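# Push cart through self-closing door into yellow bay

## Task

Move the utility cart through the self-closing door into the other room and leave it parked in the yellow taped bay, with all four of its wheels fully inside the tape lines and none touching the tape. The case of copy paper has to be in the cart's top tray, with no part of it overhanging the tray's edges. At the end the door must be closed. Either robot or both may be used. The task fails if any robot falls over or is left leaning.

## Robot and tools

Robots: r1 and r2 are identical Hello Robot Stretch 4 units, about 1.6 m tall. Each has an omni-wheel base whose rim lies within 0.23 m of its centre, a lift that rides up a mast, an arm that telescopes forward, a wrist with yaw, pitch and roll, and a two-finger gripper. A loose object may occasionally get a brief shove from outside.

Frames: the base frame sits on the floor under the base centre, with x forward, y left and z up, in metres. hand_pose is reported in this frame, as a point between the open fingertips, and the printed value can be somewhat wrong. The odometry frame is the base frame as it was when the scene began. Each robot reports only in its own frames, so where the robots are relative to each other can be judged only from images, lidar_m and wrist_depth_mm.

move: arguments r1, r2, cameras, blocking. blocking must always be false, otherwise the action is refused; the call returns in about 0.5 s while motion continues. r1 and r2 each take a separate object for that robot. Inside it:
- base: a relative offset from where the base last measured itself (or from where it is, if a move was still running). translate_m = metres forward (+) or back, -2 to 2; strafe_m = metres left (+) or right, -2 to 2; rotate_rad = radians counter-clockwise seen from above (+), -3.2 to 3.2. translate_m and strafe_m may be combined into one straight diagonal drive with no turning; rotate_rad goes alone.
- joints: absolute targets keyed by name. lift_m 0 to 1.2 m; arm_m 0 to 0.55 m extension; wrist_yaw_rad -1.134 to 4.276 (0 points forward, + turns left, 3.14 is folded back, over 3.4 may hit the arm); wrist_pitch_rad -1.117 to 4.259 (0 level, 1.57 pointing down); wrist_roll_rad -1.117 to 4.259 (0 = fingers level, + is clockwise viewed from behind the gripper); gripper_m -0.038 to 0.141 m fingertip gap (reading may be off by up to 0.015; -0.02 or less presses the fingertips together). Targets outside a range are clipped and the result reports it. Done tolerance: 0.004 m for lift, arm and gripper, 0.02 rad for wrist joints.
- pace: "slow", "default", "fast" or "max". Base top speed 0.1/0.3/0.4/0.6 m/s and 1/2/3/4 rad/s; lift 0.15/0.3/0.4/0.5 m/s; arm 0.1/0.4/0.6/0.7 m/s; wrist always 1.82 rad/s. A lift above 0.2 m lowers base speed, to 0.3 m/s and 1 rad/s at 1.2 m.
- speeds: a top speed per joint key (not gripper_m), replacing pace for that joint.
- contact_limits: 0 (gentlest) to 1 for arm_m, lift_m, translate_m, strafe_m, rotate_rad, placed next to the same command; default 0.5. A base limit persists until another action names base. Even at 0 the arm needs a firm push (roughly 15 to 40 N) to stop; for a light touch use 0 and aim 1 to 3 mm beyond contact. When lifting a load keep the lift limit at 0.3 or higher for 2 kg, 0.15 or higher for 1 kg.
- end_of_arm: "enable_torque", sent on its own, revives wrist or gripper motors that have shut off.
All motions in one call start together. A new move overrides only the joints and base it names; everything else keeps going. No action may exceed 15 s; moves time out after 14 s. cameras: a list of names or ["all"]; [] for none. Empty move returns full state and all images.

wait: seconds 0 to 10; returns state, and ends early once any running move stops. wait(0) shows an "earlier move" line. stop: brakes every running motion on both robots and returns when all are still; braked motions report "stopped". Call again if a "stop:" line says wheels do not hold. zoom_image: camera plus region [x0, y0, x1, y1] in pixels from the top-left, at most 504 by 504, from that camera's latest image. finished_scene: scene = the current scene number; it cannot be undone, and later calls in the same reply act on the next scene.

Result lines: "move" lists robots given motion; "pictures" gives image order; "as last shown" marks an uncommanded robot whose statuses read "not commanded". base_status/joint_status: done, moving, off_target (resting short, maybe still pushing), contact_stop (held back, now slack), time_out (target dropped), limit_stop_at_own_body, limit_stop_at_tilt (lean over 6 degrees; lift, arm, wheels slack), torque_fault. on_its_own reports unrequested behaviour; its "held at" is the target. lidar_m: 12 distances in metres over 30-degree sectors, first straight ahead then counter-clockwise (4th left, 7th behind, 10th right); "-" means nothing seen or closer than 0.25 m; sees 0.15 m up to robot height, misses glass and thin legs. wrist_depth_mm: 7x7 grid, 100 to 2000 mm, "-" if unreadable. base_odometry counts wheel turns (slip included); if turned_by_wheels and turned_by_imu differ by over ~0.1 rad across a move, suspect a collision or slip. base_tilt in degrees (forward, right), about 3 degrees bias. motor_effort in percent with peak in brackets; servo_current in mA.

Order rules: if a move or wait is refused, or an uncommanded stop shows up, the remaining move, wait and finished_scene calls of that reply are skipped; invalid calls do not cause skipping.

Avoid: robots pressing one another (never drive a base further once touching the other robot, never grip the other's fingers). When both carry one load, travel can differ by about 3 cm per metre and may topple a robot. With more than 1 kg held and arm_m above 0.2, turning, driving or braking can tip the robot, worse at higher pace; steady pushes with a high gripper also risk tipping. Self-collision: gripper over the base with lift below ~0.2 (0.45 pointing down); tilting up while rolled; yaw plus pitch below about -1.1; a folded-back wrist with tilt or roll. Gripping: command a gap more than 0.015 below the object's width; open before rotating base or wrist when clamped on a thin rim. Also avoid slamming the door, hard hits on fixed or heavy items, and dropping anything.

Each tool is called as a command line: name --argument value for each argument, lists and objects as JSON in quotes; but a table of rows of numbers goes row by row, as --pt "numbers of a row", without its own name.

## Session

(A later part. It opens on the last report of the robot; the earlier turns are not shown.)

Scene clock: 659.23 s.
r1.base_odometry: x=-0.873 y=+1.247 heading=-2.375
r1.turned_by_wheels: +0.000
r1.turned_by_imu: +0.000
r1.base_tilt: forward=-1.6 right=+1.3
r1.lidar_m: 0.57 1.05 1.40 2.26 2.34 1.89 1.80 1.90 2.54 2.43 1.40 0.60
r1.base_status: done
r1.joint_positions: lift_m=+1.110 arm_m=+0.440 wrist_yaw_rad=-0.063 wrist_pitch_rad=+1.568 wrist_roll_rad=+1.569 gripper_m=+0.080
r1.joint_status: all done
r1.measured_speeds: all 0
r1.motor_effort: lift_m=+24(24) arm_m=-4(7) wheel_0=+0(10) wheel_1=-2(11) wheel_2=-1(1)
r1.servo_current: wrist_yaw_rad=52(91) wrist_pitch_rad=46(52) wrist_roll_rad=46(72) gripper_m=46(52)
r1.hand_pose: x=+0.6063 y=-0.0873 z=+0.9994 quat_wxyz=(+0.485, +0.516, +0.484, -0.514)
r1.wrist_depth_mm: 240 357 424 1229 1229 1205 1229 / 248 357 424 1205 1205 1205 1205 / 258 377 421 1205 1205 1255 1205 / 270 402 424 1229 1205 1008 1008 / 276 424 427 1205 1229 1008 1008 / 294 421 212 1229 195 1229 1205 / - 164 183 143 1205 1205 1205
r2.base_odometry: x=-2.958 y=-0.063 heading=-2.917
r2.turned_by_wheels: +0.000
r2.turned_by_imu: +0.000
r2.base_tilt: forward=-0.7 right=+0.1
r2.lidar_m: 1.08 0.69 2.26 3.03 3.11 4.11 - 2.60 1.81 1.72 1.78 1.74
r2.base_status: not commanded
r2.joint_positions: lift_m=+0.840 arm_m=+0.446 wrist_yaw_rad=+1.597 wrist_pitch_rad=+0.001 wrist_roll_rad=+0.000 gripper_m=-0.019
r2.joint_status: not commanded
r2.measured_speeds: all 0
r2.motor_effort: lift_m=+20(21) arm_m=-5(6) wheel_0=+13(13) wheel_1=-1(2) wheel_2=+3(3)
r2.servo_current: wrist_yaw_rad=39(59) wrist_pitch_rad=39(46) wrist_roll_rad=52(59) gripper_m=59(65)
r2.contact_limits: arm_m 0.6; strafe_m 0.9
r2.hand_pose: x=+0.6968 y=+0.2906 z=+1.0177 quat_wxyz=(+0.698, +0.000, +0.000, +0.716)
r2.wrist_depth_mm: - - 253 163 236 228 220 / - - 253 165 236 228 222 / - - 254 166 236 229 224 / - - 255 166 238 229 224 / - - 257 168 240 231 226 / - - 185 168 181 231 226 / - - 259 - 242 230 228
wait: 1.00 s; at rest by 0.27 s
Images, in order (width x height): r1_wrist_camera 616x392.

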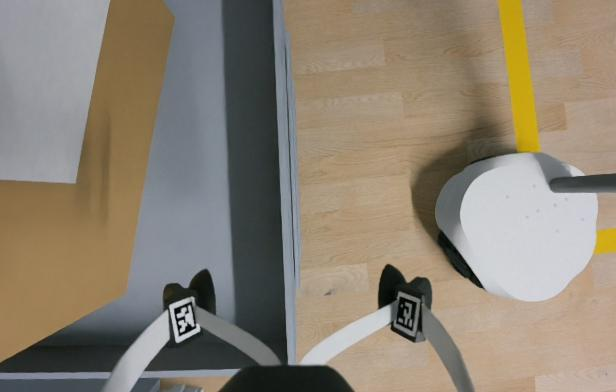

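move --r1 '{"base": {"strafe_m": -0.035}, "joints": {"arm_m": 0.456}}' --blocking false

wait --seconds 0.6

move --r1 '{"joints": {"lift_m": 0.97}, "contact_limits": {"lift_m": 0.2}}' --blocking false

wait --seconds 2

move --r1 '{"joints": {"gripper_m": -0.038}}' --blocking false

wait --seconds 2

move --r1 '{"base": {"translate_m": -0.4}, "pace": "slow", "contact_limits": {"translate_m": 0.5}}' --blocking false

wait --seconds 6 --cameras '["r1_wrist_camera","r1_head_camera"]'

Scene clock: 667.10 s.
move: r1 moving
r1.base_odometry: x=-0.893 y=+1.269 heading=-2.375
r1.turned_by_wheels: +0.000
r1.turned_by_imu: +0.000
r1.base_tilt: forward=-1.6 right=+1.3
r1.lidar_m: 0.59 1.07 1.40 2.30 2.41 1.89 1.79 1.87 2.52 2.41 1.38 0.60
r1.base_status: strafe_m moving
r1.joint_positions: lift_m=+1.110 arm_m=+0.456 wrist_yaw_rad=-0.063 wrist_pitch_rad=+1.568 wrist_roll_rad=+1.569 gripper_m=+0.080
r1.joint_status: arm_m moving
r1.measured_speeds: translate_m=+0.000 strafe_m=-0.055 rotate_rad=+0.000 lift_m=+0.000 arm_m=+0.000 wrist_yaw_rad=+0.000 wrist_pitch_rad=+0.000 wrist_roll_rad=+0.000
r1.motor_effort: lift_m=+24(24) arm_m=+5(6) wheel_0=+0(11) wheel_1=-1(10) wheel_2=+0(1)
r1.servo_current: wrist_yaw_rad=39(65) wrist_pitch_rad=39(46) wrist_roll_rad=52(65) gripper_m=46(46)
r1.hand_pose: x=+0.6222 y=-0.0873 z=+0.9994 quat_wxyz=(+0.485, +0.516, +0.484, -0.514)
r1.wrist_depth_mm: 200 281 427 427 1229 1229 1205 / 206 296 424 427 1182 1229 1229 / 216 320 424 427 1205 1229 1229 / 227 338 424 427 1182 1008 1008 / 238 362 424 427 1205 1008 1008 / 249 351 212 427 195 1229 1229 / 251 165 424 143 1182 1160 1229
r2: as last shown
r2.contact_limits: arm_m 0.6; strafe_m 0.9
pictures: none

Scene clock: 667.57 s.
earlier move: r1 done
r1.base_odometry: x=-0.897 y=+1.273 heading=-2.376
r1.turned_by_wheels: +0.000
r1.turned_by_imu: +0.000
r1.base_tilt: forward=-1.6 right=+1.3
r1.lidar_m: 0.58 1.06 1.41 2.29 2.38 1.88 1.80 1.90 2.51 2.40 1.38 0.60
r1.base_status: done
r1.joint_positions: lift_m=+1.110 arm_m=+0.456 wrist_yaw_rad=-0.063 wrist_pitch_rad=+1.568 wrist_roll_rad=+1.569 gripper_m=+0.080
r1.joint_status: all done
r1.measured_speeds: all 0
r1.motor_effort: lift_m=+24(24) arm_m=+4(6) wheel_0=-2(11) wheel_1=+0(10) wheel_2=+0(2)
r1.servo_current: wrist_yaw_rad=65(65) wrist_pitch_rad=39(46) wrist_roll_rad=52(65) gripper_m=33(46)
r1.hand_pose: x=+0.6222 y=-0.0873 z=+0.9994 quat_wxyz=(+0.485, +0.516, +0.484, -0.514)
r1.wrist_depth_mm: 198 276 424 430 1205 1205 1229 / 204 291 427 427 1205 1205 1229 / 213 315 421 427 1205 1205 1229 / 225 334 421 427 1205 1025 1008 / 232 359 421 427 1205 1025 991 / 249 351 211 427 196 1229 1205 / 252 181 421 143 1205 1205 1182
r2.base_odometry: x=-2.958 y=-0.063 heading=-2.917
r2.turned_by_wheels: +0.000
r2.turned_by_imu: +0.000
r2.base_tilt: forward=-0.7 right=+0.0
r2.lidar_m: 1.08 0.71 2.25 3.02 3.12 4.07 - 2.56 1.83 1.71 1.77 1.76
r2.base_status: not commanded
r2.joint_positions: lift_m=+0.840 arm_m=+0.446 wrist_yaw_rad=+1.597 wrist_pitch_rad=+0.001 wrist_roll_rad=+0.000 gripper_m=-0.019
r2.joint_status: not commanded
r2.measured_speeds: all 0
r2.motor_effort: lift_m=+20(21) arm_m=-6(6) wheel_0=+13(13) wheel_1=-2(2) wheel_2=+3(4)
r2.servo_current: wrist_yaw_rad=46(59) wrist_pitch_rad=39(46) wrist_roll_rad=46(52) gripper_m=46(65)
r2.contact_limits: arm_m 0.6; strafe_m 0.9
r2.hand_pose: x=+0.6968 y=+0.2906 z=+1.0177 quat_wxyz=(+0.698, +0.000, +0.000, +0.716)
r2.wrist_depth_mm: - - 252 163 235 227 221 / - - 253 165 236 226 222 / - - 255 166 236 229 223 / - - 256 167 238 230 224 / - - 258 168 239 231 226 / - - 185 167 181 232 228 / - - 260 - 241 231 228
wait: 0.47 of 0.6 s (r1 has come to rest)
pictures: none

Scene clock: 668.07 s.
move: r1 moving
r1.base_odometry: x=-0.897 y=+1.273 heading=-2.376
r1.turned_by_wheels: +0.000
r1.turned_by_imu: +0.000
r1.base_tilt: forward=-1.6 right=+1.3
r1.lidar_m: 0.59 1.08 1.38 2.27 2.39 1.88 1.79 1.90 2.52 2.38 1.40 0.62
r1.base_status: not commanded
r1.joint_positions: lift_m=+1.072 arm_m=+0.456 wrist_yaw_rad=-0.063 wrist_pitch_rad=+1.568 wrist_roll_rad=+1.569 gripper_m=+0.080
r1.joint_status: lift_m moving
r1.measured_speeds: translate_m=+0.000 strafe_m=+0.000 rotate_rad=+0.000 lift_m=-0.146 arm_m=+0.000 wrist_yaw_rad=+0.000 wrist_pitch_rad=+0.000 wrist_roll_rad=+0.000
r1.motor_effort: lift_m=+9(22) arm_m=+4(4) wheel_0=-2(3) wheel_1=+1(1) wheel_2=+0(0)
r1.servo_current: wrist_yaw_rad=46(59) wrist_pitch_rad=46(46) wrist_roll_rad=46(59) gripper_m=39(46)
r1.contact_limits: lift_m 0.2
r1.hand_pose: x=+0.6222 y=-0.0873 z=+0.9623 quat_wxyz=(+0.485, +0.516, +0.484, -0.514)
r1.wrist_depth_mm: 196 278 394 397 1182 1182 1205 / 204 290 397 397 1182 1205 1182 / 213 312 394 394 1182 1182 1205 / 224 334 397 394 1182 991 976 / 233 359 397 397 1182 960 976 / 248 349 212 397 195 1182 1182 / 250 315 394 143 1182 1205 1182
r2: as last shown
r2.contact_limits: arm_m 0.6; strafe_m 0.9
pictures: none

Scene clock: 669.23 s.
earlier move: r1 done
r1.base_odometry: x=-0.897 y=+1.273 heading=-2.376
r1.turned_by_wheels: +0.000
r1.turned_by_imu: +0.000
r1.base_tilt: forward=-1.6 right=+1.3
r1.lidar_m: 0.58 1.07 1.40 2.31 2.41 1.88 1.81 1.88 2.51 2.40 1.42 0.60
r1.base_status: not commanded
r1.joint_positions: lift_m=+0.970 arm_m=+0.456 wrist_yaw_rad=-0.063 wrist_pitch_rad=+1.568 wrist_roll_rad=+1.569 gripper_m=+0.080
r1.joint_status: all done
r1.measured_speeds: all 0
r1.motor_effort: lift_m=+13(22) arm_m=+4(4) wheel_0=-2(3) wheel_1=+1(1) wheel_2=+0(0)
r1.servo_current: wrist_yaw_rad=26(65) wrist_pitch_rad=39(52) wrist_roll_rad=39(65) gripper_m=39(52)
r1.contact_limits: lift_m 0.2
r1.hand_pose: x=+0.6222 y=-0.0873 z=+0.8603 quat_wxyz=(+0.485, +0.516, +0.484, -0.514)
r1.wrist_depth_mm: 196 277 286 287 1078 1098 1078 / 200 287 287 287 1078 1098 1078 / 209 287 287 286 1060 1078 1078 / 222 286 287 287 1098 960 878 / 233 286 287 289 1078 891 866 / 248 286 214 287 195 1078 866 / 259 287 287 143 1078 1098 1098
r2.base_odometry: x=-2.958 y=-0.063 heading=-2.917
r2.turned_by_wheels: +0.000
r2.turned_by_imu: +0.000
r2.base_tilt: forward=-0.7 right=+0.1
r2.lidar_m: 1.12 0.71 2.23 3.02 3.11 4.10 - 2.58 1.84 1.70 1.76 1.71
r2.base_status: not commanded
r2.joint_positions: lift_m=+0.840 arm_m=+0.446 wrist_yaw_rad=+1.597 wrist_pitch_rad=+0.001 wrist_roll_rad=+0.000 gripper_m=-0.019
r2.joint_status: not commanded
r2.measured_speeds: all 0
r2.motor_effort: lift_m=+20(21) arm_m=-5(6) wheel_0=+12(13) wheel_1=-2(2) wheel_2=+3(3)
r2.servo_current: wrist_yaw_rad=52(59) wrist_pitch_rad=33(46) wrist_roll_rad=39(59) gripper_m=59(65)
r2.contact_limits: arm_m 0.6; strafe_m 0.9
r2.hand_pose: x=+0.6968 y=+0.2906 z=+1.0177 quat_wxyz=(+0.698, +0.000, +0.000, +0.716)
r2.wrist_depth_mm: - - 252 163 234 227 220 / - - 253 165 236 228 222 / - - 254 166 236 229 223 / - - 255 166 237 229 224 / - - 257 168 240 231 226 / - - 185 168 182 231 227 / - - 258 - 241 230 227
wait: 1.17 of 2 s (r1 has come to rest)
pictures: none

Scene clock: 669.73 s.
move: r1 moving
r1.base_odometry: x=-0.897 y=+1.273 heading=-2.376
r1.turned_by_wheels: +0.000
r1.turned_by_imu: +0.000
r1.base_tilt: forward=-1.5 right=+1.3
r1.lidar_m: 0.59 1.06 1.36 2.31 2.39 1.89 1.79 1.89 2.53 2.40 1.42 0.61
r1.base_status: not commanded
r1.joint_positions: lift_m=+0.970 arm_m=+0.456 wrist_yaw_rad=-0.063 wrist_pitch_rad=+1.568 wrist_roll_rad=+1.569 gripper_m=+0.062
r1.joint_status: gripper_m moving
r1.measured_speeds: all 0
r1.motor_effort: lift_m=+12(13) arm_m=+4(5) wheel_0=-2(3) wheel_1=+0(1) wheel_2=+0(0)
r1.servo_current: wrist_yaw_rad=46(65) wrist_pitch_rad=46(46) wrist_roll_rad=46(52) gripper_m=98(98)
r1.contact_limits: lift_m 0.2
r1.hand_pose: x=+0.6222 y=-0.0873 z=+0.8603 quat_wxyz=(+0.485, +0.516, +0.484, -0.514)
r1.wrist_depth_mm: 195 277 287 286 1060 1078 1078 / 200 286 285 287 1060 1078 1078 / 210 286 286 286 1078 1078 1078 / 222 287 286 289 1098 960 866 / 231 287 287 289 1098 891 866 / 247 286 200 289 192 1060 854 / 258 286 287 143 1060 1098 1078
r2: as last shown
r2.contact_limits: arm_m 0.6; strafe_m 0.9
pictures: none

Scene clock: 671.07 s.
earlier move: r1 done
r1.base_odometry: x=-0.897 y=+1.273 heading=-2.376
r1.turned_by_wheels: +0.000
r1.turned_by_imu: +0.000
r1.base_tilt: forward=-1.6 right=+1.3
r1.lidar_m: 0.58 1.06 1.40 2.28 2.38 1.88 1.81 1.87 2.51 2.40 1.39 0.61
r1.base_status: not commanded
r1.joint_positions: lift_m=+0.970 arm_m=+0.456 wrist_yaw_rad=-0.063 wrist_pitch_rad=+1.571 wrist_roll_rad=+1.569 gripper_m=-0.037
r1.joint_status: all done
r1.measured_speeds: all 0
r1.motor_effort: lift_m=+15(15) arm_m=+4(5) wheel_0=-2(3) wheel_1=+1(1) wheel_2=+0(0)
r1.servo_current: wrist_yaw_rad=52(65) wrist_pitch_rad=33(52) wrist_roll_rad=39(65) gripper_m=78(143)
r1.contact_limits: lift_m 0.2
r1.hand_pose: x=+0.6213 y=-0.0872 z=+0.8601 quat_wxyz=(+0.484, +0.515, +0.484, -0.515)
r1.wrist_depth_mm: 207 282 285 285 1098 1078 1098 / 217 282 285 286 1060 1078 1078 / 224 285 285 286 1060 1098 1078 / 239 282 283 285 1078 904 854 / 250 283 285 286 1060 904 878 / 259 283 283 200 180 1078 866 / 270 283 283 140 1078 133 1118
r2.base_odometry: x=-2.958 y=-0.063 heading=-2.917
r2.turned_by_wheels: +0.000
r2.turned_by_imu: +0.000
r2.base_tilt: forward=-0.7 right=+0.0
r2.lidar_m: 1.07 0.71 2.25 3.02 3.14 4.11 - 2.59 1.83 1.71 1.78 1.75
r2.base_status: not commanded
r2.joint_positions: lift_m=+0.840 arm_m=+0.446 wrist_yaw_rad=+1.597 wrist_pitch_rad=+0.001 wrist_roll_rad=+0.000 gripper_m=-0.019
r2.joint_status: not commanded
r2.measured_speeds: all 0
r2.motor_effort: lift_m=+20(21) arm_m=-6(6) wheel_0=+13(13) wheel_1=-2(2) wheel_2=+3(3)
r2.servo_current: wrist_yaw_rad=59(65) wrist_pitch_rad=39(46) wrist_roll_rad=39(59) gripper_m=59(59)
r2.contact_limits: arm_m 0.6; strafe_m 0.9
r2.hand_pose: x=+0.6968 y=+0.2906 z=+1.0177 quat_wxyz=(+0.698, +0.000, +0.000, +0.716)
r2.wrist_depth_mm: - - 251 163 234 227 220 / - - 252 165 236 228 222 / - - 254 166 236 228 224 / - - 256 167 238 229 224 / - - 258 168 239 231 227 / - - 185 167 181 232 227 / - - 259 - 242 231 228
wait: 1.33 of 2 s (r1 has come to rest)
pictures: none

Scene clock: 671.57 s.
move: r1 moving
r1.base_odometry: x=-0.888 y=+1.281 heading=-2.376
r1.turned_by_wheels: +0.000
r1.turned_by_imu: +0.000
r1.base_tilt: forward=-1.6 right=+1.3
r1.lidar_m: 0.60 1.07 1.36 2.29 2.40 1.88 1.79 1.85 2.54 2.42 1.42 0.62
r1.base_status: translate_m moving
r1.joint_positions: lift_m=+0.970 arm_m=+0.456 wrist_yaw_rad=-0.062 wrist_pitch_rad=+1.571 wrist_roll_rad=+1.569 gripper_m=-0.037
r1.joint_status: not commanded
r1.measured_speeds: translate_m=-0.049 strafe_m=+0.000 rotate_rad=-0.001 lift_m=+0.000 arm_m=+0.000 wrist_yaw_rad=+0.006 wrist_pitch_rad=-0.008 wrist_roll_rad=+0.000
r1.motor_effort: lift_m=+15(15) arm_m=+4(4) wheel_0=-4(7) wheel_1=-1(5) wheel_2=+7(8)
r1.servo_current: wrist_yaw_rad=46(72) wrist_pitch_rad=39(46) wrist_roll_rad=33(52) gripper_m=78(85)
r1.contact_limits: lift_m 0.2; translate_m 0.5
r1.hand_pose: x=+0.6215 y=-0.0873 z=+0.8601 quat_wxyz=(+0.485, +0.515, +0.484, -0.515)
r1.wrist_depth_mm: 207 286 285 286 1098 1078 1098 / 220 285 287 286 1078 1078 1078 / 226 286 286 286 1060 1078 1078 / 240 285 286 285 1060 946 854 / 251 285 286 285 1078 931 854 / 260 283 187 200 181 1078 866 / 273 152 285 216 177 1078 1060
r2: as last shown
r2.contact_limits: arm_m 0.6; strafe_m 0.9
pictures: none

Scene clock: 676.33 s.
earlier move: r1 done
r1.base_odometry: x=-0.609 y=+1.550 heading=-2.375
r1.turned_by_wheels: +0.001
r1.turned_by_imu: +0.004
r1.base_tilt: forward=-1.5 right=+1.3
r1.lidar_m: 0.58 1.44 1.94 2.29 2.00 1.47 1.41 1.47 2.04 2.40 1.98 0.65
r1.base_status: done
r1.joint_positions: lift_m=+0.970 arm_m=+0.456 wrist_yaw_rad=-0.059 wrist_pitch_rad=+1.566 wrist_roll_rad=+1.569 gripper_m=-0.037
r1.joint_status: not commanded
r1.measured_speeds: all 0
r1.motor_effort: lift_m=+15(15) arm_m=-4(4) wheel_0=+2(7) wheel_1=+1(7) wheel_2=+8(14)
r1.servo_current: wrist_yaw_rad=65(72) wrist_pitch_rad=46(72) wrist_roll_rad=33(72) gripper_m=72(85)
r1.contact_limits: lift_m 0.2; translate_m 0.5
r1.hand_pose: x=+0.6232 y=-0.0874 z=+0.8601 quat_wxyz=(+0.487, +0.515, +0.484, -0.513)
r1.wrist_depth_mm: 224 287 287 1060 1098 1078 1078 / 236 286 286 1078 1060 1098 1078 / 230 287 287 1098 1060 1060 1060 / 244 287 287 1060 1078 960 866 / 245 287 286 1078 1098 917 866 / 247 289 287 201 180 1060 866 / 236 155 287 217 1042 1060 1078
r2.base_odometry: x=-2.958 y=-0.063 heading=-2.917
r2.turned_by_wheels: +0.000
r2.turned_by_imu: +0.001
r2.base_tilt: forward=-0.7 right=+0.0
r2.lidar_m: 1.12 0.69 2.26 3.03 3.13 4.11 - 2.59 1.81 1.72 1.76 1.75
r2.base_status: not commanded
r2.joint_positions: lift_m=+0.840 arm_m=+0.446 wrist_yaw_rad=+1.597 wrist_pitch_rad=+0.001 wrist_roll_rad=+0.000 gripper_m=-0.019
r2.joint_status: not commanded
r2.measured_speeds: all 0
r2.motor_effort: lift_m=+20(21) arm_m=-6(6) wheel_0=+13(14) wheel_1=-1(2) wheel_2=+3(3)
r2.servo_current: wrist_yaw_rad=46(65) wrist_pitch_rad=39(52) wrist_roll_rad=52(59) gripper_m=59(65)
r2.contact_limits: arm_m 0.6; strafe_m 0.9
r2.hand_pose: x=+0.6968 y=+0.2906 z=+1.0177 quat_wxyz=(+0.698, +0.000, +0.000, +0.716)
r2.wrist_depth_mm: - - 251 163 235 227 221 / - - 253 165 236 228 222 / - - 255 166 237 229 224 / - - 255 166 238 230 224 / - - 256 168 240 231 225 / - - 185 167 181 232 227 / - - 259 - 241 231 229
wait: 4.77 of 6 s (r1 has come to rest)
pictures: r1_head_camera, r1_wrist_camera
Images, in order (width x height): r1_head_camera 420x560, r1_wrist_camera 616x392.

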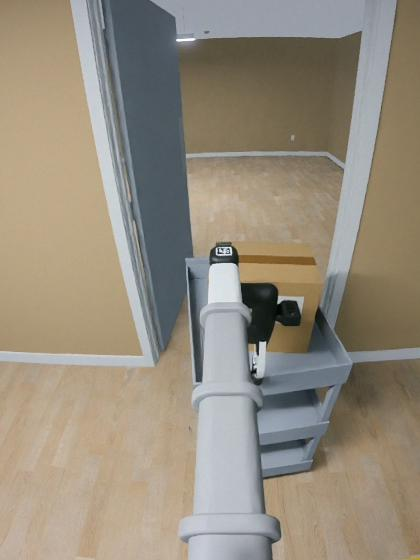

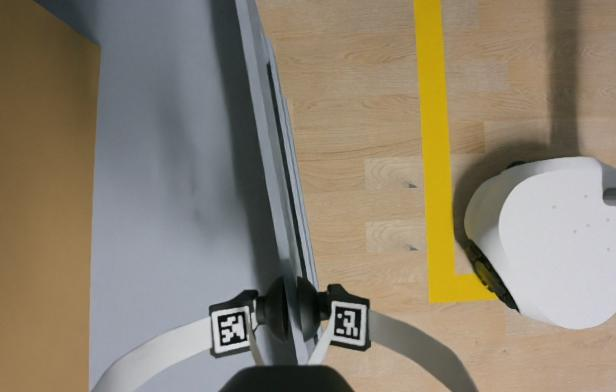

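move --r1 '{"base": {"translate_m": -0.56, "strafe_m": -0.15}, "pace": "slow", "contact_limits": {"translate_m": 0.5}}' --blocking false

wait --seconds 7 --cameras '["r1_wrist_camera","r1_head_camera"]'

Scene clock: 687.93 s.
move: r1 moving
r1.base_odometry: x=-0.602 y=+1.561 heading=-2.374
r1.turned_by_wheels: +0.001
r1.turned_by_imu: +0.001
r1.base_tilt: forward=-1.6 right=+1.3
r1.lidar_m: 0.60 1.46 1.97 2.28 2.00 1.44 1.40 1.46 2.04 2.40 1.98 0.67
r1.base_status: translate_m moving; strafe_m moving
r1.joint_positions: lift_m=+0.970 arm_m=+0.456 wrist_yaw_rad=-0.059 wrist_pitch_rad=+1.563 wrist_roll_rad=+1.569 gripper_m=-0.037
r1.joint_status: not commanded
r1.measured_speeds: translate_m=-0.048 strafe_m=-0.013 rotate_rad=+0.003 lift_m=+0.000 arm_m=+0.000 wrist_yaw_rad=+0.000 wrist_pitch_rad=-0.018 wrist_roll_rad=+0.000
r1.motor_effort: lift_m=+15(15) arm_m=-4(4) wheel_0=+3(4) wheel_1=-5(6) wheel_2=+13(14)
r1.servo_current: wrist_yaw_rad=46(52) wrist_pitch_rad=46(52) wrist_roll_rad=46(59) gripper_m=72(72)
r1.contact_limits: lift_m 0.2; translate_m 0.5
r1.hand_pose: x=+0.6241 y=-0.0874 z=+0.8601 quat_wxyz=(+0.488, +0.516, +0.483, -0.512)
r1.wrist_depth_mm: 242 287 287 1060 1098 1078 1060 / 236 287 287 1060 1060 1078 1060 / 238 289 287 1078 1060 1060 1078 / 241 290 287 1060 1060 1008 854 / 254 289 289 1060 1060 931 854 / 255 290 290 197 1060 1078 878 / 257 153 289 218 162 1060 1078
r2: as last shown
r2.turned_by_imu: +0.000
r2.contact_limits: arm_m 0.6; strafe_m 0.9
pictures: none

Scene clock: 694.47 s.
earlier move: r1 done
r1.base_odometry: x=-0.310 y=+2.047 heading=-2.374
r1.turned_by_wheels: -0.001
r1.turned_by_imu: +0.004
r1.base_tilt: forward=-1.6 right=+1.3
r1.lidar_m: 0.49 0.65 2.54 2.44 1.25 0.90 0.83 0.87 1.29 2.24 2.34 0.75
r1.base_status: done
r1.joint_positions: lift_m=+0.970 arm_m=+0.456 wrist_yaw_rad=-0.058 wrist_pitch_rad=+1.567 wrist_roll_rad=+1.569 gripper_m=-0.037
r1.joint_status: not commanded
r1.measured_speeds: all 0
r1.motor_effort: lift_m=+15(15) arm_m=-4(4) wheel_0=+2(8) wheel_1=-1(6) wheel_2=+6(17)
r1.servo_current: wrist_yaw_rad=52(78) wrist_pitch_rad=46(65) wrist_roll_rad=46(72) gripper_m=72(78)
r1.contact_limits: lift_m 0.2; translate_m 0.5
r1.hand_pose: x=+0.6230 y=-0.0873 z=+0.8601 quat_wxyz=(+0.487, +0.515, +0.484, -0.513)
r1.wrist_depth_mm: 258 1078 1060 1060 1078 1060 1060 / 287 399 1078 1060 1078 1078 1042 / 289 289 1078 1078 1078 1078 1078 / 289 287 253 1078 1078 1025 854 / 289 287 289 306 1060 931 878 / 260 289 208 219 177 1078 854 / 234 155 181 289 272 140 1098
r2.base_odometry: x=-2.958 y=-0.063 heading=-2.917
r2.turned_by_wheels: +0.000
r2.turned_by_imu: +0.001
r2.base_tilt: forward=-0.7 right=+0.0
r2.lidar_m: 1.11 0.71 2.24 3.02 3.13 4.08 - 2.57 1.82 1.72 1.77 1.75
r2.base_status: not commanded
r2.joint_positions: lift_m=+0.840 arm_m=+0.446 wrist_yaw_rad=+1.597 wrist_pitch_rad=+0.001 wrist_roll_rad=+0.000 gripper_m=-0.019
r2.joint_status: not commanded
r2.measured_speeds: all 0
r2.motor_effort: lift_m=+20(21) arm_m=-6(6) wheel_0=+13(14) wheel_1=-1(2) wheel_2=+3(3)
r2.servo_current: wrist_yaw_rad=52(65) wrist_pitch_rad=46(46) wrist_roll_rad=39(65) gripper_m=52(65)
r2.contact_limits: arm_m 0.6; strafe_m 0.9
r2.hand_pose: x=+0.6968 y=+0.2906 z=+1.0177 quat_wxyz=(+0.698, +0.000, +0.000, +0.716)
r2.wrist_depth_mm: - - 252 163 235 227 221 / - - 253 165 236 228 222 / - - 254 165 237 229 223 / - - 254 166 237 230 224 / - - 257 168 239 231 225 / - - 185 167 182 232 228 / - - 258 - 242 231 228
wait: 6.53 of 7 s (r1 has come to rest)
pictures: r1_head_camera, r1_wrist_camera
Images, in order (width x height): r1_head_camera 420x560, r1_wrist_camera 616x392.

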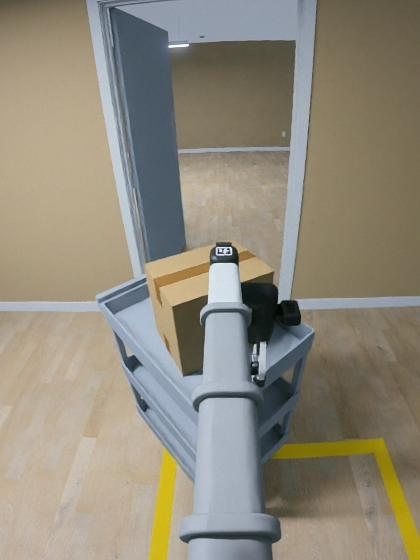

